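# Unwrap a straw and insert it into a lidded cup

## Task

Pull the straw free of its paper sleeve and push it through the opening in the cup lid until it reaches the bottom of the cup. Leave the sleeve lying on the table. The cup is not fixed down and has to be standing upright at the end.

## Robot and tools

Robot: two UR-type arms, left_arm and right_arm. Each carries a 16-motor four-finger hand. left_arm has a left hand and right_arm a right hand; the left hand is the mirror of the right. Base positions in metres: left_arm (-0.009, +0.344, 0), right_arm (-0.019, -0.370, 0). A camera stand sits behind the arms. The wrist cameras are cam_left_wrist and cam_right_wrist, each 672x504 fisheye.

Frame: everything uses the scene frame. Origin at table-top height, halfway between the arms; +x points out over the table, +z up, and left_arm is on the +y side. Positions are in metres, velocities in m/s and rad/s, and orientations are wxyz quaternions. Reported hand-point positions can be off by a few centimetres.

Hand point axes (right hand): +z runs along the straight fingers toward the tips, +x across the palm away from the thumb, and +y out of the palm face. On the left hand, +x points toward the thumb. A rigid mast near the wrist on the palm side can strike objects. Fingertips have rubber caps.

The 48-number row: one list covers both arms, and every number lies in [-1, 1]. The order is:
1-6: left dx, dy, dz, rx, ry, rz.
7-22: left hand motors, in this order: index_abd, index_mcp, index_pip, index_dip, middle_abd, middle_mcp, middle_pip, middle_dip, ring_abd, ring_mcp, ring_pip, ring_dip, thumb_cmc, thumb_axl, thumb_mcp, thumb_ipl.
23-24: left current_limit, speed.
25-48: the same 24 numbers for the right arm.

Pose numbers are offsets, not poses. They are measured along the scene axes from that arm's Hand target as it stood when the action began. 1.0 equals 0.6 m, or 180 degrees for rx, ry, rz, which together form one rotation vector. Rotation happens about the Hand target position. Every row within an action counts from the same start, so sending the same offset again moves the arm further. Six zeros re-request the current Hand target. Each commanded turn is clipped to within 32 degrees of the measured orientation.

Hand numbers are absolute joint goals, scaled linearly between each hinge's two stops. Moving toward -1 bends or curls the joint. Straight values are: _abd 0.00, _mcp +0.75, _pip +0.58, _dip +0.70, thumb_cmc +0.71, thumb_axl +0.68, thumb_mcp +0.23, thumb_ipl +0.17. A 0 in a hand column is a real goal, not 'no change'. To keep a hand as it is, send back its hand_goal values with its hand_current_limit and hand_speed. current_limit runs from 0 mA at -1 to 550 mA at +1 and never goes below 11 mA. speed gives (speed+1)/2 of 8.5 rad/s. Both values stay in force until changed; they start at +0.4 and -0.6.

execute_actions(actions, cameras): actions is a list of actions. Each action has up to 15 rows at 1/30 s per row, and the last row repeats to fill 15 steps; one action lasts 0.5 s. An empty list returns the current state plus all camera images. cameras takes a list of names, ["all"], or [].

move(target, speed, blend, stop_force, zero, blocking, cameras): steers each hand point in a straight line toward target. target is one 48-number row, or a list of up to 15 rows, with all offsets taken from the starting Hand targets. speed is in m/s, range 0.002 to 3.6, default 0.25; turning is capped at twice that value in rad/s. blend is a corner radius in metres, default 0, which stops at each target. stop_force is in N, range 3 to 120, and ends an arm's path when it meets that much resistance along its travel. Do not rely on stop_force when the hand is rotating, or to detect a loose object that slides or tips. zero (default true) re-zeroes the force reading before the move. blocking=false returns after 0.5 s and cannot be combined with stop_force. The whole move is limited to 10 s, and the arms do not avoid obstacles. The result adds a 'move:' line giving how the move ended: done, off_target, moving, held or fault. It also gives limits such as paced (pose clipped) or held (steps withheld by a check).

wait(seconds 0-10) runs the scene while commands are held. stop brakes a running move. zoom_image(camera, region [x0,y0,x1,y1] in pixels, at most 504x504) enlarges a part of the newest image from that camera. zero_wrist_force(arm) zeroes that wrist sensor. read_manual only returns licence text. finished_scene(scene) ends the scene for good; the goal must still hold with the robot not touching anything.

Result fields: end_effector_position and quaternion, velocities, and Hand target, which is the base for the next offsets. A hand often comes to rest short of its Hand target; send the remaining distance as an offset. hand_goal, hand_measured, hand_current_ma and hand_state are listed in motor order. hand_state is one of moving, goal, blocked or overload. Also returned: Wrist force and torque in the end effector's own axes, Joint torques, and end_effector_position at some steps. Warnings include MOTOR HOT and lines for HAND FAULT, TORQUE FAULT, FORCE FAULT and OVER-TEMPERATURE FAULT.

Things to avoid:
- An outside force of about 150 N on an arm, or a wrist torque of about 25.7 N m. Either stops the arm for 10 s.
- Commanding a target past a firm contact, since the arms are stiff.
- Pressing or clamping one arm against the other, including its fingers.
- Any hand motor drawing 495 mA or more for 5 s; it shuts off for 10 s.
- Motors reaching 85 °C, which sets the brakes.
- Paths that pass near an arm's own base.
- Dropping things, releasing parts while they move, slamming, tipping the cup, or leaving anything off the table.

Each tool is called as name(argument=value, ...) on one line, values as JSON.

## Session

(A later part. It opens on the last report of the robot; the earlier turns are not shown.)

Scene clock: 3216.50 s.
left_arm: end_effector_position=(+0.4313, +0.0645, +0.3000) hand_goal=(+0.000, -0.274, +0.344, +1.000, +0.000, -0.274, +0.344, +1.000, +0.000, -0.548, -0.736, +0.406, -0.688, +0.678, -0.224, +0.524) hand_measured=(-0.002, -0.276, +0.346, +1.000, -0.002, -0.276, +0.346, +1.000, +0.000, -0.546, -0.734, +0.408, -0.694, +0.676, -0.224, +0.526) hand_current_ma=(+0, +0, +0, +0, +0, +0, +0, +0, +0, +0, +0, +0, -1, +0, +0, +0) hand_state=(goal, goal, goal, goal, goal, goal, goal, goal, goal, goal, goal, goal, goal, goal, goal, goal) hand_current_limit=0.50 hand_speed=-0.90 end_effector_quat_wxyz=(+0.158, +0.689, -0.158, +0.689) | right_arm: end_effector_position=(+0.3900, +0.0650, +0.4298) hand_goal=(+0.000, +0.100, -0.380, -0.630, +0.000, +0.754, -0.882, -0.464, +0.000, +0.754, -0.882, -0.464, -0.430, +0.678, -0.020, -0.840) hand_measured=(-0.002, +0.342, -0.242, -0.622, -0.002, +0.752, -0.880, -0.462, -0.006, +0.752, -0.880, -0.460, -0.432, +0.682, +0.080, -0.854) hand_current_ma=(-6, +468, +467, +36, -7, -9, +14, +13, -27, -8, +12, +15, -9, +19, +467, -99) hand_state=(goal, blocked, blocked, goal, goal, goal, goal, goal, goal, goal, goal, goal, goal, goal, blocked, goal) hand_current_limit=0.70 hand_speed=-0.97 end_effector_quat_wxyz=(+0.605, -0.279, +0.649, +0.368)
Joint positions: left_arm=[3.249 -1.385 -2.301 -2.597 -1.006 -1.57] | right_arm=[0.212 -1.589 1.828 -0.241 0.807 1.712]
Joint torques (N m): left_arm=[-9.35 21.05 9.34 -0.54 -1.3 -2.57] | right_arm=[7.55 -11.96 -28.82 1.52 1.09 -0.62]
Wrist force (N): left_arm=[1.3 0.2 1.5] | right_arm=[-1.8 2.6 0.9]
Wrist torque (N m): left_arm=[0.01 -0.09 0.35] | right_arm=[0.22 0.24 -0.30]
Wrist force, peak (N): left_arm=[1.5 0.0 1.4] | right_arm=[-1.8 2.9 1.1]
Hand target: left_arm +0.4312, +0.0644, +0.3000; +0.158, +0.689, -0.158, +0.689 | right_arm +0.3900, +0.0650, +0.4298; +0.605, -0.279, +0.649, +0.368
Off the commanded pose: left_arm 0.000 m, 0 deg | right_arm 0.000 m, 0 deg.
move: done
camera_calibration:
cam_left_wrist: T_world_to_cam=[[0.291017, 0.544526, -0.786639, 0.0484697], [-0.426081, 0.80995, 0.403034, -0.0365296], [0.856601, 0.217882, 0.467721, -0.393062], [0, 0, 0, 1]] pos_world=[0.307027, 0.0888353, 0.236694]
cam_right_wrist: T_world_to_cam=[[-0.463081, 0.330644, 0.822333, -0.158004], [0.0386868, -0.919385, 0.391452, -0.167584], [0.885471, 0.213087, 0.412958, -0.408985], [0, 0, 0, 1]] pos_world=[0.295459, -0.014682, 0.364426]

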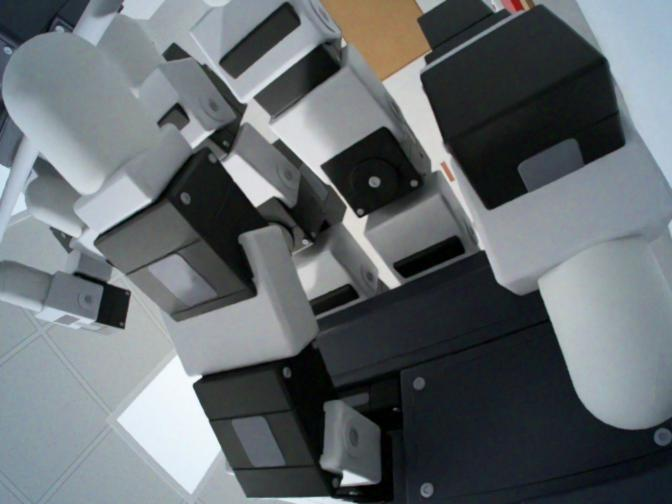

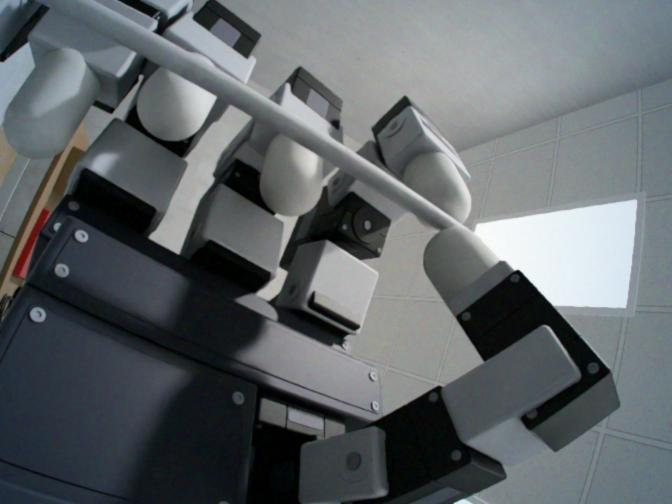

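move(target=[-0.00867, -0.018, 0, 0, 0, 0, 0,-0.274,0.343,1.0, 0,-0.274,0.343,1.0, 0,-0.548,-0.737,0.406, -0.689,0.677,-0.225,0.524, 0.5,-0.9, 0,0,0,0,0,0, 0,0.1,-0.38,-0.63, 0,0.753,-0.883,-0.464, 0,0.753,-0.883,-0.464, -0.43,0.677,-0.02,-0.84, 0.7,-0.97], speed=0.03, cameras=["all"])

zoom_image(camera="cam_left_wrist", region=[0, 0, 240, 240])

Scene clock: 3244.17 s.
left_arm: end_effector_position=(+0.4295, +0.0610, +0.3000) hand_goal=(+0.000, -0.274, +0.344, +1.000, +0.000, -0.274, +0.344, +1.000, +0.000, -0.548, -0.736, +0.406, -0.688, +0.678, -0.224, +0.524) hand_measured=(-0.002, -0.276, +0.346, +1.000, -0.002, -0.276, +0.346, +1.000, +0.000, -0.546, -0.734, +0.408, -0.694, +0.676, -0.224, +0.526) hand_current_ma=(+0, +0, +0, +0, +0, +0, +0, +0, +0, +0, +0, +0, -1, +0, +0, +0) hand_state=(goal, goal, goal, goal, goal, goal, goal, goal, goal, goal, goal, goal, goal, goal, goal, goal) hand_current_limit=0.50 hand_speed=-0.90 end_effector_quat_wxyz=(+0.158, +0.689, -0.158, +0.689) | right_arm: end_effector_position=(+0.3900, +0.0650, +0.4298) hand_goal=(+0.000, +0.100, -0.380, -0.630, +0.000, +0.754, -0.882, -0.464, +0.000, +0.754, -0.882, -0.464, -0.430, +0.678, -0.020, -0.840) hand_measured=(-0.002, +0.342, -0.242, -0.622, -0.002, +0.752, -0.880, -0.462, -0.006, +0.752, -0.880, -0.460, -0.432, +0.682, +0.080, -0.854) hand_current_ma=(-6, +468, +467, +36, -7, -9, +14, +13, -27, -8, +12, +15, -9, +19, +467, -99) hand_state=(goal, blocked, blocked, goal, goal, goal, goal, goal, goal, goal, goal, goal, goal, goal, blocked, goal) hand_current_limit=0.70 hand_speed=-0.97 end_effector_quat_wxyz=(+0.605, -0.279, +0.649, +0.368)
Joint positions: left_arm=[3.237 -1.384 -2.301 -2.598 -1.018 -1.57] | right_arm=[0.212 -1.589 1.828 -0.241 0.807 1.712]
Joint torques (N m): left_arm=[7.59 2.59 23.03 1.07 1.27 -2.58] | right_arm=[7.49 -12.64 -28.74 1.3 0.97 -1.05]
Wrist force (N): left_arm=[1.3 -0.1 1.5] | right_arm=[-1.7 2.5 1.3]
Wrist torque (N m): left_arm=[-0.03 -0.09 0.35] | right_arm=[0.16 0.23 -0.29]
Wrist force, peak (N): left_arm=[1.4 -0.2 1.7] | right_arm=[-1.4 2.8 1.4]
Hand target: left_arm +0.4296, +0.0611, +0.3000; +0.158, +0.689, -0.158, +0.689 (not the last commanded pose) | right_arm +0.3900, +0.0650, +0.4298; +0.605, -0.279, +0.649, +0.368
Off the commanded pose: left_arm 0.008 m, 0 deg | right_arm 0.000 m, 0 deg.
move: held (left_arm; a check stopped the path); limits=held
pose unreachable (left arm): on one or more control steps of this call, first in action 0 (counted from 0), this arm could not follow its commanded pose, so it was not sent that pose on those steps. It may still have moved: this result reports where it is.
cause: moving toward the commanded pose would bring a part of the arm too close to another arm (a part of this arm just beyond joint 6 (wrist 3) and a part of the right arm just beyond its joint 6 (wrist 3), 7 mm apart when this arm was first held).
camera_calibration:
cam_left_wrist: T_world_to_cam=[[0.291112, 0.544446, -0.786659, 0.0508269], [-0.425978, 0.810029, 0.402983, -0.0345694], [0.856619, 0.217786, 0.467732, -0.390779], [0, 0, 0, 1]] pos_world=[0.305227, 0.0854359, 0.236694]
cam_right_wrist: T_world_to_cam=[[-0.463081, 0.330644, 0.822333, -0.158004], [0.0386868, -0.919385, 0.391452, -0.167584], [0.885471, 0.213087, 0.412958, -0.408985], [0, 0, 0, 1]] pos_world=[0.295459, -0.014682, 0.364426]

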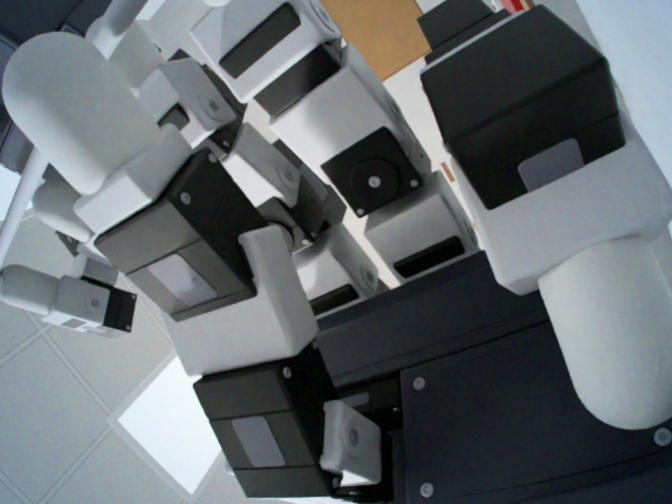

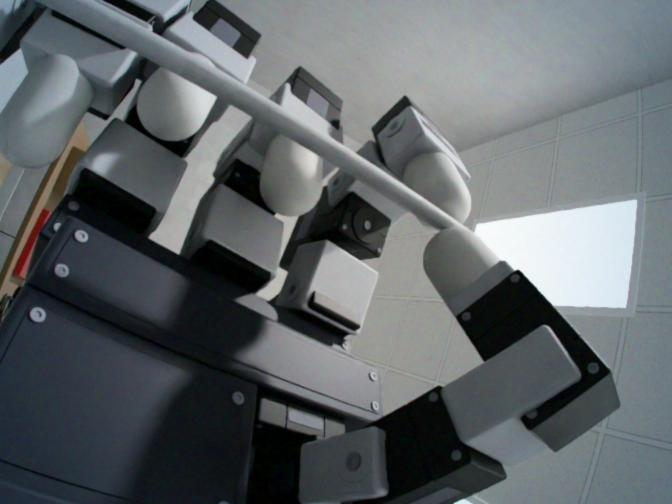

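Scaled by 2.100 from the camera's 672x504 image, which has a finer 960x720 frame.

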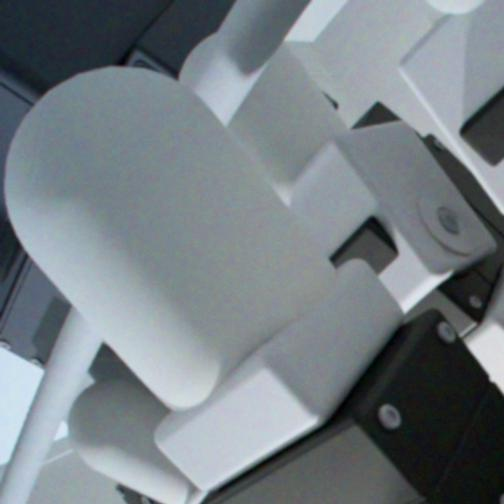

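move(target=[0, 0, 0, 0, 0, 0, 0,-0.36,0.343,1.0, 0,-0.36,0.343,1.0, 0,-0.548,-0.737,0.406, -0.689,0.677,-0.28,0.524, 0.5,-0.9, 0,0,0,0,0,0, 0,0.1,-0.38,-0.63, 0,0.753,-0.883,-0.464, 0,0.753,-0.883,-0.464, -0.43,0.677,-0.02,-0.84, 0.7,-0.97], speed=0.03)

move(target=[-0.00365, -0.0075, 0, 0, 0, 0, 0,-0.36,0.343,1.0, 0,-0.36,0.343,1.0, 0,-0.548,-0.737,0.406, -0.689,0.677,-0.28,0.524, 0.5,-0.9, 0,0,0,0,0,0, 0,0.1,-0.38,-0.63, 0,0.753,-0.883,-0.464, 0,0.753,-0.883,-0.464, -0.43,0.677,-0.02,-0.84, 0.7,-0.97], speed=0.02, cameras=["all"])

zoom_image(camera="cam_left_wrist", region=[0, 0, 240, 240])

Scene clock: 3313.17 s.
left_arm: end_effector_position=(+0.4296, +0.0611, +0.3000) hand_goal=(+0.000, -0.360, +0.344, +1.000, +0.000, -0.360, +0.344, +1.000, +0.000, -0.548, -0.736, +0.406, -0.688, +0.678, -0.280, +0.524) hand_measured=(-0.002, -0.358, +0.346, +1.000, -0.002, -0.358, +0.346, +1.000, +0.000, -0.546, -0.734, +0.408, -0.694, +0.676, -0.278, +0.526) hand_current_ma=(+0, +0, +0, +0, +0, +0, +0, +0, +0, +0, +0, +0, -1, +0, +0, +0) hand_state=(goal, goal, goal, goal, goal, goal, goal, goal, goal, goal, goal, goal, goal, goal, goal, goal) hand_current_limit=0.50 hand_speed=-0.90 end_effector_quat_wxyz=(+0.158, +0.689, -0.158, +0.689) | right_arm: end_effector_position=(+0.3900, +0.0650, +0.4298) hand_goal=(+0.000, +0.100, -0.380, -0.630, +0.000, +0.754, -0.882, -0.464, +0.000, +0.754, -0.882, -0.464, -0.430, +0.678, -0.020, -0.840) hand_measured=(-0.002, +0.342, -0.242, -0.622, -0.002, +0.752, -0.880, -0.462, -0.006, +0.752, -0.880, -0.460, -0.432, +0.682, +0.080, -0.854) hand_current_ma=(-6, +468, +468, +36, -7, -9, +14, +13, -27, -8, +12, +15, -9, +19, +467, -100) hand_state=(goal, blocked, blocked, goal, goal, goal, goal, goal, goal, goal, goal, goal, goal, goal, blocked, goal) hand_current_limit=0.70 hand_speed=-0.97 end_effector_quat_wxyz=(+0.605, -0.279, +0.649, +0.368)
Joint positions: left_arm=[3.237 -1.384 -2.301 -2.598 -1.018 -1.57] | right_arm=[0.212 -1.589 1.828 -0.241 0.807 1.712]
Joint torques (N m): left_arm=[7.69 1.53 25.65 3.59 1.29 -2.67] | right_arm=[6.5 -12.84 -27.73 0.95 0.77 -0.92]
Wrist force (N): left_arm=[1.3 -0.1 1.3] | right_arm=[-1.8 2.8 1.4]
Wrist torque (N m): left_arm=[-0.01 -0.08 0.35] | right_arm=[0.21 0.23 -0.29]
Wrist force, peak (N): left_arm=[1.6 0.1 1.6] | right_arm=[-1.8 2.8 1.4]
Hand target: left_arm +0.4296, +0.0611, +0.3000; +0.158, +0.689, -0.158, +0.689 | right_arm +0.3900, +0.0650, +0.4298; +0.605, -0.279, +0.649, +0.368
Off the commanded pose: left_arm 0.000 m, 0 deg | right_arm 0.000 m, 0 deg.
move: done

Scene clock: 3314.00 s.
left_arm: end_effector_position=(+0.4275, +0.0567, +0.3000) hand_goal=(+0.000, -0.360, +0.344, +1.000, +0.000, -0.360, +0.344, +1.000, +0.000, -0.548, -0.736, +0.406, -0.688, +0.678, -0.280, +0.524) hand_measured=(-0.002, -0.358, +0.346, +1.000, -0.002, -0.358, +0.346, +1.000, +0.000, -0.546, -0.734, +0.408, -0.694, +0.676, -0.278, +0.526) hand_current_ma=(+0, +0, +0, +0, +0, +0, +0, +0, +0, +0, +0, +0, -1, +0, +0, +0) hand_state=(goal, goal, goal, goal, goal, goal, goal, goal, goal, goal, goal, goal, goal, goal, goal, goal) hand_current_limit=0.50 hand_speed=-0.90 end_effector_quat_wxyz=(+0.158, +0.689, -0.158, +0.689) | right_arm: end_effector_position=(+0.3900, +0.0650, +0.4298) hand_goal=(+0.000, +0.100, -0.380, -0.630, +0.000, +0.754, -0.882, -0.464, +0.000, +0.754, -0.882, -0.464, -0.430, +0.678, -0.020, -0.840) hand_measured=(-0.002, +0.342, -0.242, -0.622, -0.002, +0.752, -0.880, -0.462, -0.006, +0.752, -0.880, -0.460, -0.432, +0.682, +0.080, -0.854) hand_current_ma=(-6, +468, +468, +36, -7, -9, +14, +13, -27, -8, +12, +15, -9, +20, +468, -101) hand_state=(goal, blocked, blocked, goal, goal, goal, goal, goal, goal, goal, goal, goal, goal, goal, blocked, goal) hand_current_limit=0.70 hand_speed=-0.97 end_effector_quat_wxyz=(+0.605, -0.279, +0.649, +0.368)
Joint positions: left_arm=[3.221 -1.383 -2.302 -2.598 -1.034 -1.57] | right_arm=[0.212 -1.589 1.828 -0.241 0.807 1.712]
Joint torques (N m): left_arm=[-7.62 21.33 10.27 -0.56 -1.35 -2.68] | right_arm=[6.28 -12.16 -28.01 1.02 0.52 -1.01]
Wrist force (N): left_arm=[1.3 -0.2 1.4] | right_arm=[-1.6 2.3 1.1]
Wrist torque (N m): left_arm=[-0.05 -0.09 0.35] | right_arm=[0.15 0.21 -0.29]
Wrist force, peak (N): left_arm=[1.5 0.0 1.6] | right_arm=[-1.7 2.8 1.2]
Hand target: left_arm +0.4274, +0.0566, +0.3000; +0.158, +0.689, -0.158, +0.689 | right_arm +0.3900, +0.0650, +0.4298; +0.605, -0.279, +0.649, +0.368
Off the commanded pose: left_arm 0.000 m, 0 deg | right_arm 0.000 m, 0 deg.
move: done
camera_calibration:
cam_left_wrist: T_world_to_cam=[[0.291099, 0.544471, -0.786647, 0.0537494], [-0.425987, 0.810013, 0.403007, -0.0319397], [0.856619, 0.217786, 0.467732, -0.388129], [0, 0, 0, 1]] pos_world=[0.303227, 0.0811358, 0.236694]
cam_right_wrist: T_world_to_cam=[[-0.463081, 0.330644, 0.822333, -0.158004], [0.0386868, -0.919385, 0.391452, -0.167584], [0.885471, 0.213087, 0.412958, -0.408985], [0, 0, 0, 1]] pos_world=[0.295459, -0.014682, 0.364426]

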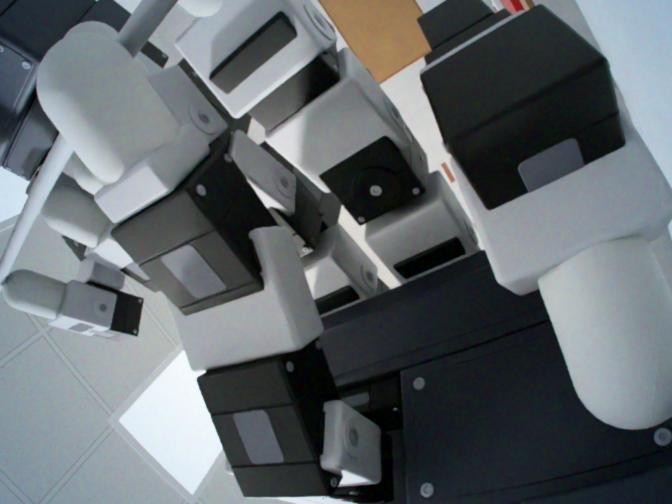

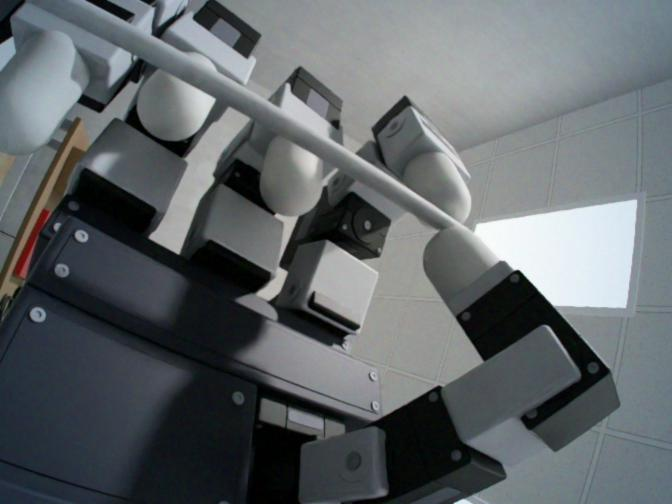

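Scaled by 2.100 from the camera's 672x504 image, which has a finer 960x720 frame.

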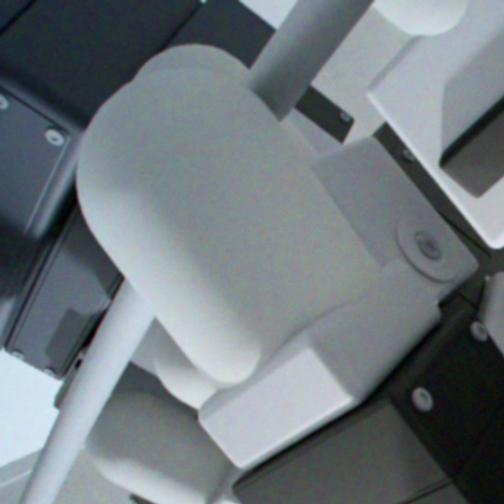

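move(target=[0, 0, 0, 0, 0, 0, 0,-0.411,0.343,1.0, 0,-0.411,0.343,1.0, 0,-0.548,-0.737,0.406, -0.689,0.677,-0.337,0.524, 0.5,-0.96, 0,0,0,0,0,0, 0,0.1,-0.38,-0.63, 0,0.753,-0.883,-0.464, 0,0.753,-0.883,-0.464, -0.43,0.677,-0.02,-0.84, 0.7,-0.97], speed=0.02)

wait(seconds=1, cameras=["all"])

zoom_image(camera="cam_left_wrist", region=[0, 0, 240, 240])

Scene clock: 3322.03 s.
left_arm: end_effector_position=(+0.4274, +0.0566, +0.3000) hand_goal=(+0.000, -0.410, +0.344, +1.000, +0.000, -0.410, +0.344, +1.000, +0.000, -0.548, -0.736, +0.406, -0.688, +0.678, -0.336, +0.524) hand_measured=(-0.002, -0.402, +0.346, +1.000, -0.002, -0.408, +0.346, +1.000, +0.000, -0.546, -0.734, +0.408, -0.696, +0.676, -0.320, +0.526) hand_current_ma=(+0, +2, +0, +0, +0, +0, +0, +0, +0, +0, +0, +0, -1, +0, +8, +0) hand_state=(goal, goal, goal, goal, goal, goal, goal, goal, goal, goal, goal, goal, goal, goal, goal, goal) hand_current_limit=0.50 hand_speed=-0.96 end_effector_quat_wxyz=(+0.158, +0.689, -0.158, +0.689) | right_arm: end_effector_position=(+0.3900, +0.0650, +0.4298) hand_goal=(+0.000, +0.100, -0.380, -0.630, +0.000, +0.754, -0.882, -0.464, +0.000, +0.754, -0.882, -0.464, -0.430, +0.678, -0.020, -0.840) hand_measured=(-0.002, +0.350, -0.242, -0.610, -0.002, +0.752, -0.880, -0.462, -0.006, +0.752, -0.880, -0.460, -0.418, +0.696, -0.022, -0.866) hand_current_ma=(-6, +467, +468, +99, -7, -9, +14, +13, -27, -8, +12, +15, +63, +110, -7, -182) hand_state=(goal, blocked, blocked, goal, goal, goal, goal, goal, goal, goal, goal, goal, goal, goal, goal, blocked) hand_current_limit=0.70 hand_speed=-0.97 end_effector_quat_wxyz=(+0.605, -0.279, +0.649, +0.368)
Joint positions: left_arm=[3.22 -1.383 -2.302 -2.598 -1.034 -1.57] | right_arm=[0.212 -1.589 1.828 -0.241 0.807 1.712]
Joint torques (N m): left_arm=[-9.69 20.46 10.05 -0.43 -1.24 -2.68] | right_arm=[6.48 -13.2 -27.61 0.84 0.36 -0.94]
Wrist force (N): left_arm=[1.1 -0.3 1.7] | right_arm=[-1.7 2.8 0.8]
Wrist torque (N m): left_arm=[-0.04 -0.08 0.33] | right_arm=[0.23 0.22 -0.28]
Wrist force, peak (N): left_arm=[1.6 -0.2 1.7] | right_arm=[-1.9 2.8 1.2]
Hand target: left_arm +0.4274, +0.0566, +0.3000; +0.158, +0.689, -0.158, +0.689 | right_arm +0.3900, +0.0650, +0.4298; +0.605, -0.279, +0.649, +0.368
Off the commanded pose: left_arm 0.000 m, 0 deg | right_arm 0.000 m, 0 deg.
move: done

Scene clock: 3323.03 s.
left_arm: end_effector_position=(+0.4274, +0.0566, +0.3000) hand_goal=(+0.000, -0.410, +0.344, +1.000, +0.000, -0.410, +0.344, +1.000, +0.000, -0.548, -0.736, +0.406, -0.688, +0.678, -0.336, +0.524) hand_measured=(-0.002, -0.402, +0.346, +1.000, -0.002, -0.408, +0.346, +1.000, +0.000, -0.546, -0.734, +0.408, -0.696, +0.676, -0.320, +0.526) hand_current_ma=(+0, +2, +0, +0, +0, +0, +0, +0, +0, +0, +0, +0, -1, +0, +8, +0) hand_state=(goal, goal, goal, goal, goal, goal, goal, goal, goal, goal, goal, goal, goal, goal, goal, goal) hand_current_limit=0.50 hand_speed=-0.96 end_effector_quat_wxyz=(+0.158, +0.689, -0.158, +0.689) | right_arm: end_effector_position=(+0.3900, +0.0650, +0.4298) hand_goal=(+0.000, +0.100, -0.380, -0.630, +0.000, +0.754, -0.882, -0.464, +0.000, +0.754, -0.882, -0.464, -0.430, +0.678, -0.020, -0.840) hand_measured=(-0.002, +0.350, -0.242, -0.610, -0.002, +0.752, -0.880, -0.462, -0.006, +0.752, -0.880, -0.460, -0.418, +0.696, -0.022, -0.866) hand_current_ma=(-6, +467, +468, +99, -7, -9, +14, +13, -27, -8, +12, +15, +63, +110, -7, -182) hand_state=(goal, blocked, blocked, goal, goal, goal, goal, goal, goal, goal, goal, goal, goal, goal, goal, blocked) hand_current_limit=0.70 hand_speed=-0.97 end_effector_quat_wxyz=(+0.605, -0.279, +0.649, +0.368)
Joint positions: left_arm=[3.22 -1.383 -2.302 -2.598 -1.034 -1.57] | right_arm=[0.212 -1.589 1.828 -0.241 0.807 1.712]
Joint torques (N m): left_arm=[-9.16 21.18 9.52 -0.4 -0.91 -2.65] | right_arm=[6.21 -12.76 -26.95 0.77 0.31 -0.97]
Wrist force (N): left_arm=[1.2 -0.3 1.5] | right_arm=[-1.6 2.7 1.0]
Wrist torque (N m): left_arm=[-0.02 -0.10 0.35] | right_arm=[0.21 0.21 -0.28]
Wrist force, peak (N): left_arm=[1.5 -0.3 1.7] | right_arm=[-1.8 2.9 1.1]
Hand target: left_arm +0.4274, +0.0566, +0.3000; +0.158, +0.689, -0.158, +0.689 | right_arm +0.3900, +0.0650, +0.4298; +0.605, -0.279, +0.649, +0.368
Off the commanded pose: left_arm 0.000 m, 0 deg | right_arm 0.000 m, 0 deg.
wait: 1.00 s; at rest by 0.17 s
camera_calibration:
cam_left_wrist: T_world_to_cam=[[0.291099, 0.544471, -0.786647, 0.0538038], [-0.425987, 0.810013, 0.403007, -0.0318587], [0.856619, 0.217786, 0.467732, -0.388108], [0, 0, 0, 1]] pos_world=[0.303227, 0.0810358, 0.236694]
cam_right_wrist: T_world_to_cam=[[-0.463081, 0.330644, 0.822333, -0.158004], [0.0386868, -0.919385, 0.391452, -0.167584], [0.885471, 0.213087, 0.412958, -0.408985], [0, 0, 0, 1]] pos_world=[0.295459, -0.014682, 0.364426]

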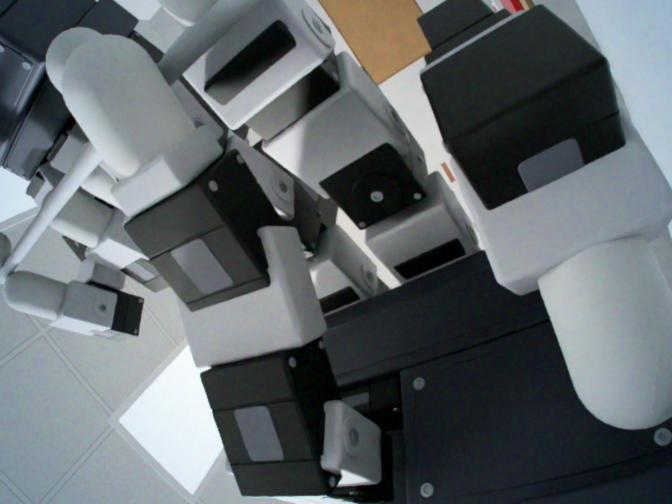

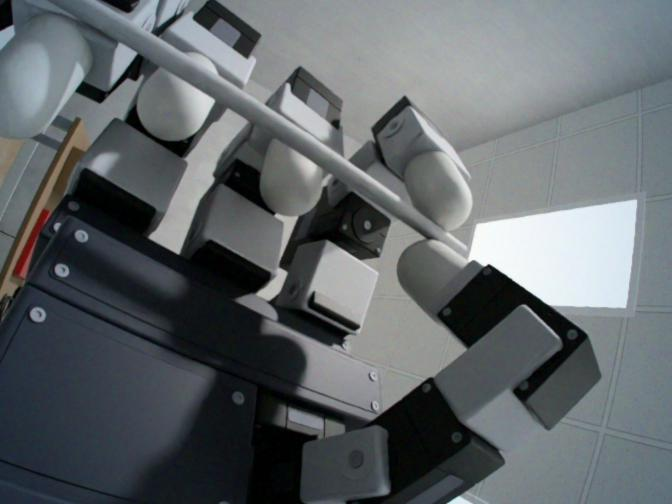

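Scaled by 2.100 from the camera's 672x504 image, which has a finer 960x720 frame.

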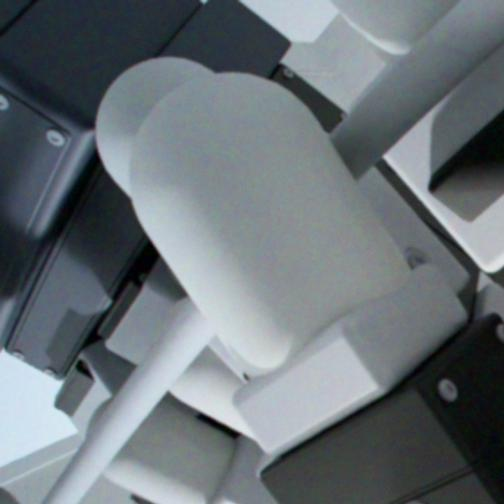

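move(target=[0, 0, 0, 0, 0, 0, 0,-0.58,0.31,1.0, 0,-0.58,0.31,1.0, 0,-0.548,-0.737,0.406, -0.689,0.677,-0.49,0.50, 0.6,-0.96, 0,0,0,0,0,0, 0,0.1,-0.38,-0.63, 0,0.753,-0.883,-0.464, 0,0.753,-0.883,-0.464, -0.43,0.677,-0.02,-0.84, 0.7,-0.97], speed=0.02)

wait(seconds=1, cameras=["all"])

zoom_image(camera="cam_left_wrist", region=[0, 0, 240, 240])

zoom_image(camera="cam_right_wrist", region=[370, 110, 534, 300])

Scene clock: 3335.87 s.
left_arm: end_effector_position=(+0.4274, +0.0566, +0.3000) hand_goal=(+0.000, -0.580, +0.310, +1.000, +0.000, -0.580, +0.310, +1.000, +0.000, -0.548, -0.736, +0.406, -0.688, +0.678, -0.490, +0.500) hand_measured=(-0.002, -0.402, +0.340, +1.000, -0.002, -0.422, +0.328, +1.000, +0.000, -0.546, -0.734, +0.408, -0.696, +0.676, -0.322, +0.526) hand_current_ma=(+0, +97, +17, +0, +0, +52, +7, +0, +0, +0, +0, +0, -1, +0, +119, +22) hand_state=(goal, moving, blocked, goal, goal, moving, goal, goal, goal, goal, goal, goal, goal, goal, moving, blocked) hand_current_limit=0.60 hand_speed=-0.96 end_effector_quat_wxyz=(+0.158, +0.689, -0.158, +0.689) | right_arm: end_effector_position=(+0.3900, +0.0650, +0.4298) hand_goal=(+0.000, +0.100, -0.380, -0.630, +0.000, +0.754, -0.882, -0.464, +0.000, +0.754, -0.882, -0.464, -0.430, +0.678, -0.020, -0.840) hand_measured=(-0.002, +0.348, -0.242, -0.610, -0.002, +0.752, -0.880, -0.462, -0.006, +0.752, -0.880, -0.460, -0.418, +0.696, -0.022, -0.866) hand_current_ma=(-6, +466, +467, +99, -7, -9, +14, +13, -27, -8, +12, +15, +63, +110, -16, -182) hand_state=(goal, blocked, blocked, goal, goal, goal, goal, goal, goal, goal, goal, goal, goal, goal, goal, blocked) hand_current_limit=0.70 hand_speed=-0.97 end_effector_quat_wxyz=(+0.605, -0.279, +0.649, +0.368)
Joint positions: left_arm=[3.22 -1.383 -2.302 -2.598 -1.034 -1.57] | right_arm=[0.212 -1.589 1.828 -0.241 0.807 1.712]
Joint torques (N m): left_arm=[-8.64 19.15 10.89 -0.16 -0.11 -2.53] | right_arm=[6.17 -12.92 -26.56 0.55 0.12 -0.8]
Wrist force (N): left_arm=[1.3 -0.5 2.1] | right_arm=[-1.8 2.8 0.9]
Wrist torque (N m): left_arm=[-0.05 -0.14 0.33] | right_arm=[0.18 0.23 -0.31]
Wrist force, peak (N): left_arm=[1.3 -0.7 2.1] | right_arm=[-2.0 3.0 1.0]
Hand target: left_arm +0.4274, +0.0566, +0.3000; +0.158, +0.689, -0.158, +0.689 | right_arm +0.3900, +0.0650, +0.4298; +0.605, -0.279, +0.649, +0.368
Off the commanded pose: left_arm 0.000 m, 0 deg | right_arm 0.000 m, 0 deg.
move: done

Scene clock: 3336.87 s.
left_arm: end_effector_position=(+0.4274, +0.0566, +0.3000) hand_goal=(+0.000, -0.580, +0.310, +1.000, +0.000, -0.580, +0.310, +1.000, +0.000, -0.548, -0.736, +0.406, -0.688, +0.678, -0.490, +0.500) hand_measured=(-0.002, -0.422, +0.344, +1.000, -0.002, -0.452, +0.346, +1.000, +0.000, -0.546, -0.734, +0.408, -0.694, +0.676, -0.324, +0.540) hand_current_ma=(+0, +440, +21, +0, +0, +294, +25, +0, +0, +0, +0, +0, -1, +0, +440, +53) hand_state=(goal, blocked, blocked, goal, goal, blocked, blocked, goal, goal, goal, goal, goal, goal, goal, blocked, blocked) hand_current_limit=0.60 hand_speed=-0.96 end_effector_quat_wxyz=(+0.158, +0.689, -0.158, +0.689) | right_arm: end_effector_position=(+0.3900, +0.0650, +0.4298) hand_goal=(+0.000, +0.100, -0.380, -0.630, +0.000, +0.754, -0.882, -0.464, +0.000, +0.754, -0.882, -0.464, -0.430, +0.678, -0.020, -0.840) hand_measured=(-0.002, +0.342, -0.242, -0.602, -0.002, +0.752, -0.880, -0.462, -0.006, +0.752, -0.880, -0.460, -0.418, +0.696, -0.026, -0.866) hand_current_ma=(-6, +468, +468, +137, -7, -9, +14, +13, -27, -8, +12, +15, +64, +110, -34, -182) hand_state=(goal, blocked, blocked, blocked, goal, goal, goal, goal, goal, goal, goal, goal, goal, goal, goal, blocked) hand_current_limit=0.70 hand_speed=-0.97 end_effector_quat_wxyz=(+0.605, -0.279, +0.649, +0.368)
Joint positions: left_arm=[3.22 -1.383 -2.302 -2.598 -1.034 -1.57] | right_arm=[0.212 -1.589 1.828 -0.241 0.807 1.712]
Joint torques (N m): left_arm=[-9.12 18.94 10.81 0.02 -0.02 -2.49] | right_arm=[6.38 -12.6 -26.91 0.66 0.1 -1]
Wrist force (N): left_arm=[1.6 -0.8 2.6] | right_arm=[-1.0 3.5 0.3]
Wrist torque (N m): left_arm=[-0.03 -0.20 0.25] | right_arm=[0.24 0.18 -0.28]
Wrist force, peak (N): left_arm=[1.8 -0.6 2.6] | right_arm=[-1.0 3.8 0.2]
Hand target: left_arm +0.4274, +0.0566, +0.3000; +0.158, +0.689, -0.158, +0.689 | right_arm +0.3900, +0.0650, +0.4298; +0.605, -0.279, +0.649, +0.368
Off the commanded pose: left_arm 0.000 m, 0 deg | right_arm 0.000 m, 0 deg.
wait: 1.00 s; at rest by 0.17 s
camera_calibration:
cam_left_wrist: T_world_to_cam=[[0.291099, 0.544471, -0.786647, 0.0538038], [-0.425987, 0.810013, 0.403007, -0.0318587], [0.856619, 0.217786, 0.467732, -0.388108], [0, 0, 0, 1]] pos_world=[0.303227, 0.0810358, 0.236694]
cam_right_wrist: T_world_to_cam=[[-0.463081, 0.330644, 0.822333, -0.158004], [0.0386868, -0.919385, 0.391452, -0.167584], [0.885471, 0.213087, 0.412958, -0.408985], [0, 0, 0, 1]] pos_world=[0.295459, -0.014682, 0.364426]

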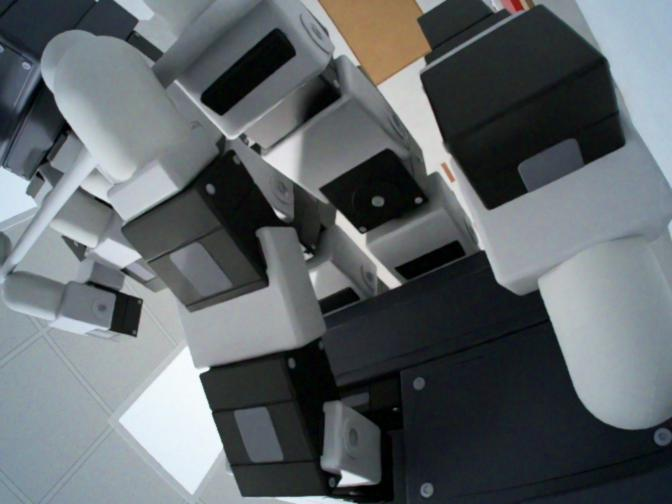

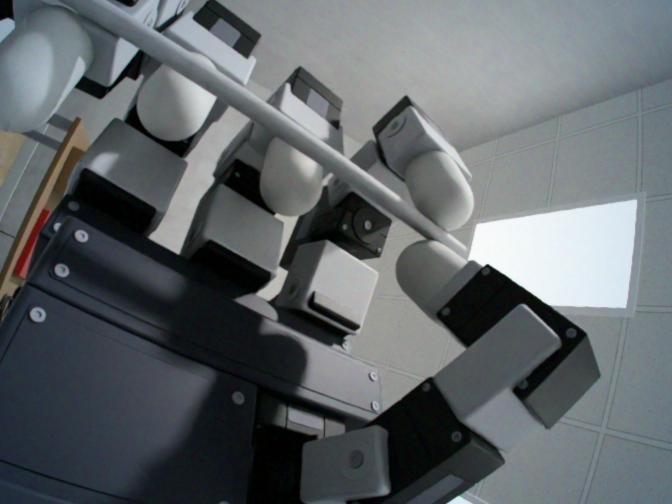

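Scaled by 2.100 from the camera's 672x504 image, which has a finer 960x720 frame.

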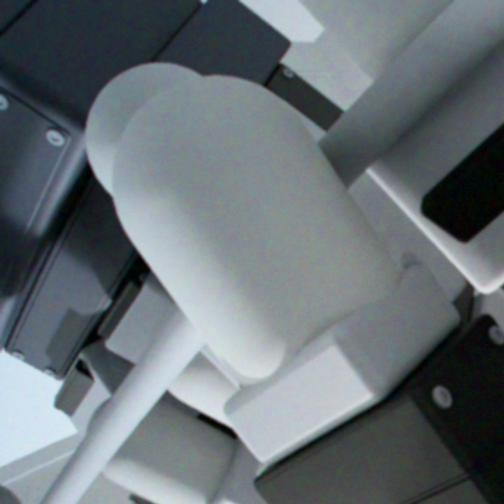

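Scaled by 2.653 from the camera's 672x504 image, which has a finer 960x720 frame.

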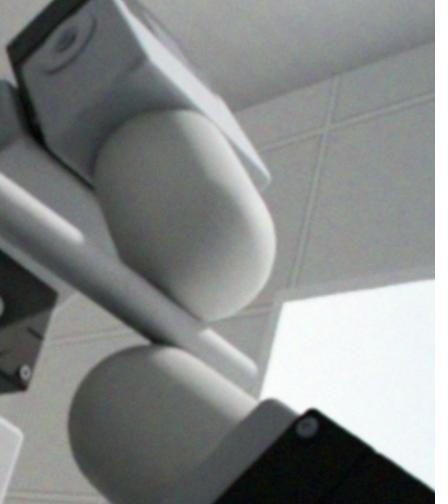

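move(target=[0, 0, 0, 0, 0, 0, 0,-0.58,0.31,1.0, 0,-0.58,0.31,1.0, 0,-0.548,-0.737,0.406, -0.689,0.677,-0.49,0.50, 0.6,-0.96, 0,0,0,0,0,0, 0,0.534,-0.223,-0.599, 0,0.753,-0.883,-0.464, 0,0.753,-0.883,-0.464, -0.43,0.677,0.28,-0.859, 0.3,-0.95], speed=0.02)

wait(seconds=1.5, cameras=["all"])

Scene clock: 3355.17 s.
left_arm: end_effector_position=(+0.4274, +0.0566, +0.3000) hand_goal=(+0.000, -0.580, +0.310, +1.000, +0.000, -0.580, +0.310, +1.000, +0.000, -0.548, -0.736, +0.406, -0.688, +0.678, -0.490, +0.500) hand_measured=(-0.004, -0.452, +0.346, +1.000, -0.004, -0.452, +0.350, +1.000, +0.000, -0.546, -0.734, +0.408, -0.698, +0.676, -0.324, +0.546) hand_current_ma=(+0, +293, +25, +0, +0, +292, +30, +0, +0, +0, +0, +0, -2, +0, +440, +66) hand_state=(goal, blocked, blocked, goal, goal, blocked, blocked, goal, goal, goal, goal, goal, goal, goal, blocked, blocked) hand_current_limit=0.60 hand_speed=-0.96 end_effector_quat_wxyz=(+0.158, +0.689, -0.158, +0.689) | right_arm: end_effector_position=(+0.3900, +0.0650, +0.4298) hand_goal=(+0.000, +0.534, -0.222, -0.598, +0.000, +0.754, -0.882, -0.464, +0.000, +0.754, -0.882, -0.464, -0.430, +0.678, +0.280, -0.858) hand_measured=(-0.002, +0.532, -0.224, -0.594, -0.002, +0.752, -0.880, -0.462, -0.006, +0.752, -0.880, -0.460, -0.436, +0.678, +0.276, -0.860) hand_current_ma=(-6, -8, -14, +15, -7, -9, +14, +13, -27, -8, +12, +15, -27, +2, -19, -16) hand_state=(goal, goal, goal, goal, goal, goal, goal, goal, goal, goal, goal, goal, goal, goal, goal, goal) hand_current_limit=0.30 hand_speed=-0.95 end_effector_quat_wxyz=(+0.605, -0.279, +0.649, +0.368)
Joint positions: left_arm=[3.22 -1.383 -2.302 -2.598 -1.034 -1.57] | right_arm=[0.212 -1.589 1.828 -0.241 0.807 1.712]
Joint torques (N m): left_arm=[-8.68 16.54 12.75 0.19 1.27 -2.07] | right_arm=[5.86 -13.34 -26.13 0.29 -0.18 -0.95]
Wrist force (N): left_arm=[1.0 -0.1 1.4] | right_arm=[-1.7 2.6 1.0]
Wrist torque (N m): left_arm=[-0.01 -0.05 0.34] | right_arm=[0.21 0.22 -0.27]
Wrist force, peak (N): left_arm=[2.1 -0.8 2.9] | right_arm=[-2.2 3.6 1.1]
Hand target: left_arm +0.4274, +0.0566, +0.3000; +0.158, +0.689, -0.158, +0.689 | right_arm +0.3900, +0.0650, +0.4298; +0.605, -0.279, +0.649, +0.368
Off the commanded pose: left_arm 0.000 m, 0 deg | right_arm 0.000 m, 0 deg.
move: done

Scene clock: 3356.67 s.
left_arm: end_effector_position=(+0.4274, +0.0566, +0.3000) hand_goal=(+0.000, -0.580, +0.310, +1.000, +0.000, -0.580, +0.310, +1.000, +0.000, -0.548, -0.736, +0.406, -0.688, +0.678, -0.490, +0.500) hand_measured=(-0.004, -0.452, +0.346, +1.000, -0.004, -0.452, +0.350, +1.000, +0.000, -0.546, -0.734, +0.408, -0.698, +0.676, -0.324, +0.546) hand_current_ma=(+0, +293, +25, +0, +0, +292, +30, +0, +0, +0, +0, +0, -2, +0, +440, +66) hand_state=(goal, blocked, blocked, goal, goal, blocked, blocked, goal, goal, goal, goal, goal, goal, goal, blocked, blocked) hand_current_limit=0.60 hand_speed=-0.96 end_effector_quat_wxyz=(+0.158, +0.689, -0.158, +0.689) | right_arm: end_effector_position=(+0.3900, +0.0650, +0.4298) hand_goal=(+0.000, +0.534, -0.222, -0.598, +0.000, +0.754, -0.882, -0.464, +0.000, +0.754, -0.882, -0.464, -0.430, +0.678, +0.280, -0.858) hand_measured=(-0.002, +0.532, -0.224, -0.594, -0.002, +0.752, -0.880, -0.462, -0.006, +0.752, -0.880, -0.460, -0.436, +0.678, +0.276, -0.860) hand_current_ma=(-6, -8, -14, +15, -7, -9, +14, +13, -27, -8, +12, +15, -27, +2, -19, -16) hand_state=(goal, goal, goal, goal, goal, goal, goal, goal, goal, goal, goal, goal, goal, goal, goal, goal) hand_current_limit=0.30 hand_speed=-0.95 end_effector_quat_wxyz=(+0.605, -0.279, +0.649, +0.368)
Joint positions: left_arm=[3.22 -1.383 -2.302 -2.598 -1.034 -1.57] | right_arm=[0.212 -1.589 1.828 -0.241 0.807 1.712]
Joint torques (N m): left_arm=[-8.81 16.25 11.72 0.46 1 -1.97] | right_arm=[4.85 -13.08 -24.93 0.2 -0.41 -1.07]
Wrist force (N): left_arm=[1.1 0.0 1.4] | right_arm=[-1.9 2.8 1.0]
Wrist torque (N m): left_arm=[0.00 -0.05 0.35] | right_arm=[0.23 0.24 -0.28]
Wrist force, peak (N): left_arm=[1.4 -0.2 1.6] | right_arm=[-2.1 2.7 1.2]
Hand target: left_arm +0.4274, +0.0566, +0.3000; +0.158, +0.689, -0.158, +0.689 | right_arm +0.3900, +0.0650, +0.4298; +0.605, -0.279, +0.649, +0.368
Off the commanded pose: left_arm 0.000 m, 0 deg | right_arm 0.000 m, 0 deg.
wait: 1.50 s; at rest by 0.17 s
camera_calibration:
cam_left_wrist: T_world_to_cam=[[0.291099, 0.544471, -0.786647, 0.0538038], [-0.425987, 0.810013, 0.403007, -0.0318587], [0.856619, 0.217786, 0.467732, -0.388108], [0, 0, 0, 1]] pos_world=[0.303227, 0.0810358, 0.236694]
cam_right_wrist: T_world_to_cam=[[-0.463081, 0.330644, 0.822333, -0.158004], [0.0386868, -0.919385, 0.391452, -0.167584], [0.885471, 0.213087, 0.412958, -0.408985], [0, 0, 0, 1]] pos_world=[0.295459, -0.014682, 0.364426]

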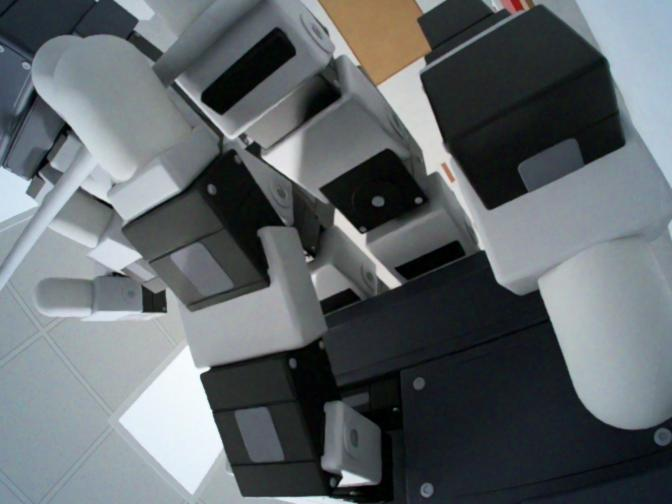

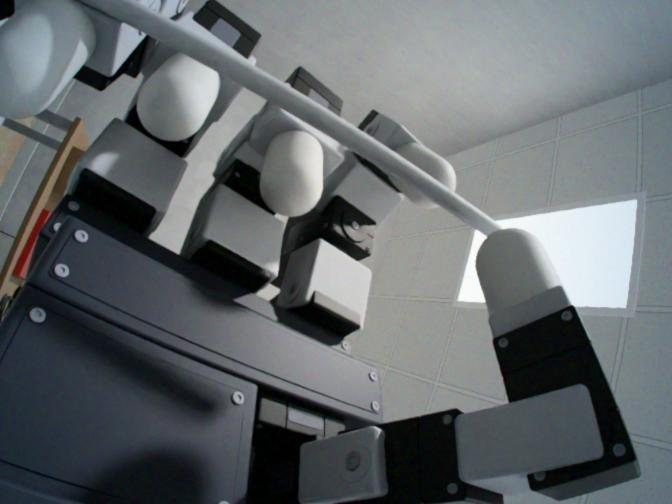

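move(target=[0, 0, 0, 0, 0, 0, 0,-0.58,0.31,1.0, 0,-0.58,0.31,1.0, 0,-0.548,-0.737,0.406, -0.689,0.677,-0.49,0.50, 0.6,-0.96, 0.0567,-0.0403,0,0,0,0, 0,0.534,-0.223,-0.599, 0,0.753,-0.883,-0.464, 0,0.753,-0.883,-0.464, -0.43,0.677,0.34,-0.859, 0.3,-0.95], speed=0.04, cameras=["all"])

Scene clock: 3367.33 s.
left_arm: end_effector_position=(+0.4274, +0.0566, +0.3000) hand_goal=(+0.000, -0.580, +0.310, +1.000, +0.000, -0.580, +0.310, +1.000, +0.000, -0.548, -0.736, +0.406, -0.688, +0.678, -0.490, +0.500) hand_measured=(-0.004, -0.452, +0.346, +1.000, -0.004, -0.452, +0.350, +1.000, +0.000, -0.546, -0.734, +0.408, -0.698, +0.676, -0.324, +0.546) hand_current_ma=(+0, +293, +25, +0, +0, +292, +30, +0, +0, +0, +0, +0, -2, +0, +440, +66) hand_state=(goal, blocked, blocked, goal, goal, blocked, blocked, goal, goal, goal, goal, goal, goal, goal, blocked, blocked) hand_current_limit=0.60 hand_speed=-0.96 end_effector_quat_wxyz=(+0.158, +0.689, -0.158, +0.689) | right_arm: end_effector_position=(+0.4238, +0.0409, +0.4298) hand_goal=(+0.000, +0.534, -0.222, -0.598, +0.000, +0.754, -0.882, -0.464, +0.000, +0.754, -0.882, -0.464, -0.430, +0.678, +0.340, -0.858) hand_measured=(-0.002, +0.532, -0.224, -0.594, -0.002, +0.752, -0.880, -0.462, -0.006, +0.752, -0.880, -0.460, -0.436, +0.678, +0.338, -0.860) hand_current_ma=(-6, -7, -14, +15, -7, -8, +14, +13, -27, -7, +12, +15, -27, +2, -18, -16) hand_state=(goal, goal, goal, goal, goal, goal, goal, goal, goal, goal, goal, goal, goal, goal, goal, goal) hand_current_limit=0.30 hand_speed=-0.95 end_effector_quat_wxyz=(+0.605, -0.279, +0.649, +0.368)
Joint positions: left_arm=[3.22 -1.383 -2.302 -2.598 -1.034 -1.57] | right_arm=[0.137 -1.543 1.781 -0.241 0.732 1.713]
Joint torques (N m): left_arm=[-8.7 14.51 12.98 0.51 1.09 -1.71] | right_arm=[-10.11 -14.01 -30.28 1.62 -1.78 0.1]
Wrist force (N): left_arm=[1.1 -0.2 1.5] | right_arm=[-1.8 2.5 0.9]
Wrist torque (N m): left_arm=[-0.05 -0.05 0.35] | right_arm=[0.20 0.23 -0.28]
Wrist force, peak (N): left_arm=[1.5 -0.3 1.6] | right_arm=[-1.9 2.9 1.0]
Hand target: left_arm +0.4274, +0.0566, +0.3000; +0.158, +0.689, -0.158, +0.689 | right_arm +0.4240, +0.0408, +0.4298; +0.605, -0.279, +0.649, +0.368
Off the commanded pose: left_arm 0.000 m, 0 deg | right_arm 0.000 m, 0 deg.
move: done
camera_calibration:
cam_left_wrist: T_world_to_cam=[[0.291099, 0.544471, -0.786647, 0.0538038], [-0.425987, 0.810013, 0.403007, -0.0318587], [0.856619, 0.217786, 0.467732, -0.388108], [0, 0, 0, 1]] pos_world=[0.303227, 0.0810358, 0.236694]
cam_right_wrist: T_world_to_cam=[[-0.463076, 0.330568, 0.822366, -0.134386], [0.0387247, -0.919412, 0.391384, -0.190949], [0.885472, 0.213086, 0.412957, -0.433888], [0, 0, 0, 1]] pos_world=[0.329359, -0.0386816, 0.364426]

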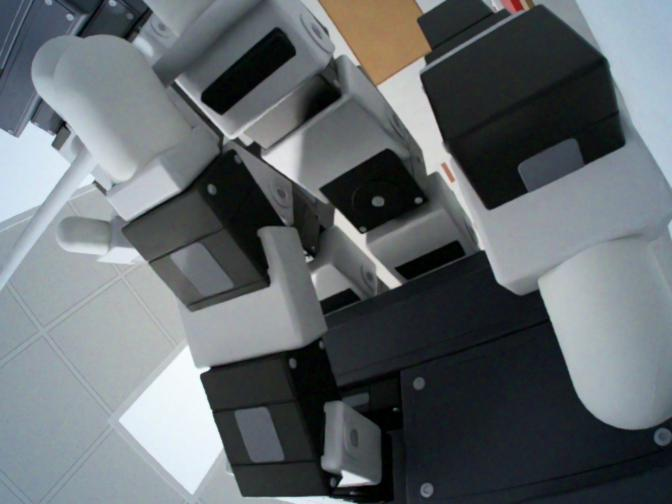

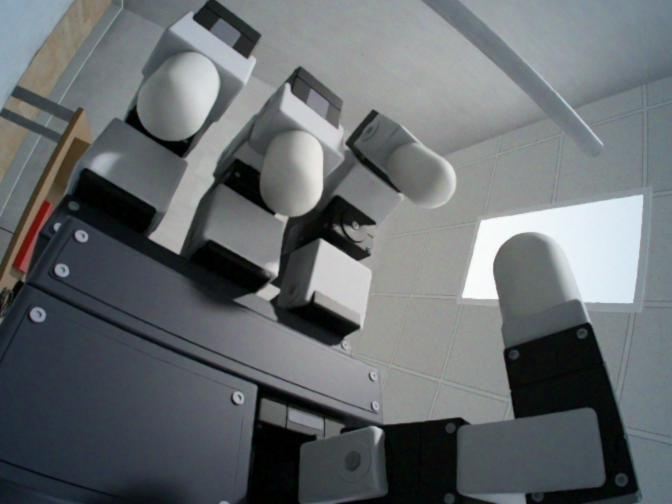

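move(target=[0, 0, 0, 0, 0, 0, 0,-0.58,0.31,1.0, 0,-0.58,0.31,1.0, 0,-0.548,-0.737,0.406, -0.689,0.677,-0.49,0.50, 0.6,-0.96, 0.0867,-0.06,0,0,-0.0417,0, 0,0.534,-0.223,-0.599, 0,0.753,-0.883,-0.464, 0,0.753,-0.883,-0.464, -0.43,0.677,0.34,-0.859, 0.3,-0.95], speed=0.08, cameras=["cam_right_wrist"])

Scene clock: 3376.40 s.
left_arm: end_effector_position=(+0.4274, +0.0566, +0.3000) hand_goal=(+0.000, -0.580, +0.310, +1.000, +0.000, -0.580, +0.310, +1.000, +0.000, -0.548, -0.736, +0.406, -0.688, +0.678, -0.490, +0.500) hand_measured=(-0.004, -0.452, +0.346, +1.000, -0.004, -0.452, +0.350, +1.000, +0.000, -0.546, -0.734, +0.408, -0.698, +0.676, -0.324, +0.546) hand_current_ma=(+0, +293, +25, +0, +0, +292, +30, +0, +0, +0, +0, +0, -2, +0, +440, +66) hand_state=(goal, blocked, blocked, goal, goal, blocked, blocked, goal, goal, goal, goal, goal, goal, goal, blocked, blocked) hand_current_limit=0.60 hand_speed=-0.96 end_effector_quat_wxyz=(+0.158, +0.689, -0.158, +0.689) | right_arm: end_effector_position=(+0.4759, +0.0049, +0.4298) hand_goal=(+0.000, +0.534, -0.222, -0.598, +0.000, +0.754, -0.882, -0.464, +0.000, +0.754, -0.882, -0.464, -0.430, +0.678, +0.340, -0.858) hand_measured=(-0.002, +0.532, -0.224, -0.594, -0.002, +0.752, -0.880, -0.462, -0.006, +0.752, -0.880, -0.460, -0.436, +0.678, +0.338, -0.860) hand_current_ma=(-6, -7, -14, +15, -7, -8, +14, +13, -27, -7, +12, +15, -28, +2, -15, -15) hand_state=(goal, goal, goal, goal, goal, goal, goal, goal, goal, goal, goal, goal, goal, goal, goal, goal) hand_current_limit=0.30 hand_speed=-0.95 end_effector_quat_wxyz=(+0.646, -0.303, +0.608, +0.349)
Joint positions: left_arm=[3.22 -1.383 -2.302 -2.598 -1.034 -1.57] | right_arm=[0.041 -1.469 1.727 -0.388 0.636 1.709]
Joint torques (N m): left_arm=[-7.92 13.42 13.27 1.18 1.23 -1.72] | right_arm=[-10.75 -17.35 -29.91 -4.33 -1.09 1.77]
Wrist force (N): left_arm=[1.4 -0.1 1.2] | right_arm=[-1.7 2.4 0.9]
Wrist torque (N m): left_arm=[-0.01 -0.10 0.38] | right_arm=[0.18 0.22 -0.26]
Wrist force, peak (N): left_arm=[1.4 0.0 1.6] | right_arm=[-2.1 2.7 1.1]
Hand target: left_arm +0.4274, +0.0566, +0.3000; +0.158, +0.689, -0.158, +0.689 | right_arm +0.4760, +0.0048, +0.4298; +0.646, -0.303, +0.608, +0.349
Off the commanded pose: left_arm 0.000 m, 0 deg | right_arm 0.000 m, 0 deg.
move: done
camera_calibration:
cam_right_wrist: T_world_to_cam=[[-0.566339, 0.330667, 0.75493, -0.0202233], [-0.012702, -0.919379, 0.393168, -0.202453], [0.824075, 0.213077, 0.52488, -0.491192], [0, 0, 0, 1]] pos_world=[0.390754, -0.0747822, 0.352683]
Images, in order (width x height): cam_right_wrist 672x504.

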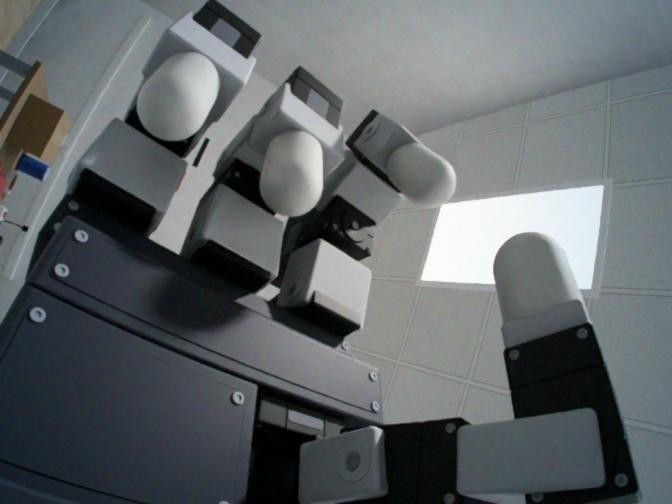

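move(target=[[0, 0, 0, 0, 0, 0, 0,-0.58,0.31,1.0, 0,-0.58,0.31,1.0, 0,-0.548,-0.737,0.406, -0.689,0.677,-0.49,0.50, 0.6,-0.96, 0,0,0,0,0,0, 0,0.6,0.343,1.0, 0,0.6,0.343,1.0, 0,0.753,-0.883,-0.464, -0.43,0.677,0.34,-0.859, 0.5,-0.6],[0, 0, 0, 0, 0, 0, 0,-0.58,0.31,1.0, 0,-0.58,0.31,1.0, 0,-0.548,-0.737,0.406, -0.689,0.677,-0.49,0.50, 0.6,-0.96, 0,0,0,0,0,0, 0,0.6,0.343,1.0, 0,0.6,0.343,1.0, 0,0.753,-0.883,-0.464, -0.689,0.677,-0.225,0.524, 0.5,-0.6],[0, 0, 0, 0, 0, 0, 0,-0.58,0.31,1.0, 0,-0.58,0.31,1.0, 0,-0.548,-0.737,0.406, -0.689,0.677,-0.49,0.50, 0.6,-0.96, 0,0,0,0,0,0, 0,-0.274,0.343,1.0, 0,-0.274,0.343,1.0, 0,0.753,-0.883,-0.464, -0.689,0.677,-0.225,0.524, 0.5,-0.6]], speed=0.08, cameras=["all"])

Scene clock: 3394.77 s.
left_arm: end_effector_position=(+0.4274, +0.0566, +0.3000) hand_goal=(+0.000, -0.580, +0.310, +1.000, +0.000, -0.580, +0.310, +1.000, +0.000, -0.548, -0.736, +0.406, -0.688, +0.678, -0.490, +0.500) hand_measured=(-0.004, -0.452, +0.346, +1.000, -0.004, -0.452, +0.350, +1.000, +0.000, -0.546, -0.734, +0.408, -0.698, +0.676, -0.324, +0.546) hand_current_ma=(+0, +293, +25, +0, +0, +292, +30, +0, +0, +0, +0, +0, -2, +0, +440, +66) hand_state=(goal, blocked, blocked, goal, goal, blocked, blocked, goal, goal, goal, goal, goal, goal, goal, blocked, blocked) hand_current_limit=0.60 hand_speed=-0.96 end_effector_quat_wxyz=(+0.158, +0.689, -0.158, +0.689) | right_arm: end_effector_position=(+0.4760, +0.0048, +0.4298) hand_goal=(+0.000, -0.274, +0.344, +1.000, +0.000, -0.274, +0.344, +1.000, +0.000, +0.754, -0.882, -0.464, -0.688, +0.678, -0.224, +0.524) hand_measured=(-0.002, -0.272, +0.342, +0.998, -0.002, -0.272, +0.342, +0.998, -0.006, +0.752, -0.880, -0.460, -0.694, +0.678, -0.220, +0.522) hand_current_ma=(-7, +9, -12, -15, -7, +10, -12, -12, -27, -7, +12, +15, -32, -6, +23, -12) hand_state=(goal, goal, goal, goal, goal, goal, goal, goal, goal, goal, goal, goal, goal, goal, goal, goal) hand_current_limit=0.50 hand_speed=-0.60 end_effector_quat_wxyz=(+0.646, -0.303, +0.608, +0.349)
Joint positions: left_arm=[3.22 -1.383 -2.302 -2.598 -1.034 -1.57] | right_arm=[0.041 -1.469 1.727 -0.388 0.636 1.709]
Joint torques (N m): left_arm=[-8.17 9.92 16.11 1.23 1.31 -0.89] | right_arm=[-9.13 -18.07 -23.54 -4.18 -0.82 1.45]
Wrist force (N): left_arm=[1.3 -0.1 1.3] | right_arm=[-1.9 2.5 0.9]
Wrist torque (N m): left_arm=[-0.01 -0.09 0.37] | right_arm=[0.19 0.22 -0.36]
Wrist force, peak (N): left_arm=[1.2 -0.1 1.8] | right_arm=[-2.0 2.7 1.2]
Hand target: left_arm +0.4274, +0.0566, +0.3000; +0.158, +0.689, -0.158, +0.689 | right_arm +0.4760, +0.0048, +0.4298; +0.646, -0.303, +0.608, +0.349
Off the commanded pose: left_arm 0.000 m, 0 deg | right_arm 0.000 m, 0 deg.
move: done
camera_calibration:
cam_left_wrist: T_world_to_cam=[[0.291099, 0.544471, -0.786647, 0.0538038], [-0.425987, 0.810013, 0.403007, -0.0318587], [0.856619, 0.217786, 0.467732, -0.388108], [0, 0, 0, 1]] pos_world=[0.303227, 0.0810358, 0.236694]
cam_right_wrist: T_world_to_cam=[[-0.566557, 0.330538, 0.754823, -0.0199447], [-0.0127235, -0.919422, 0.393066, -0.202463], [0.823925, 0.21309, 0.52511, -0.491224], [0, 0, 0, 1]] pos_world=[0.390856, -0.0748815, 0.352583]

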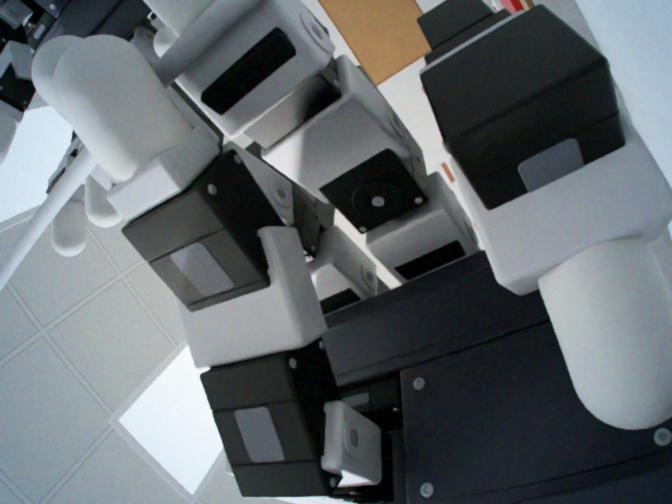

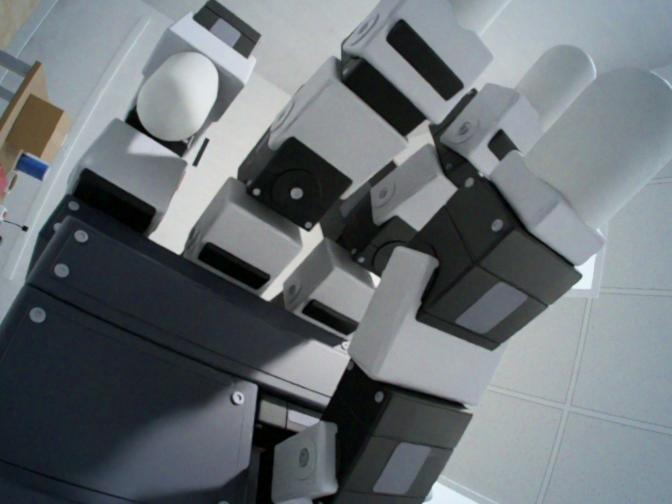

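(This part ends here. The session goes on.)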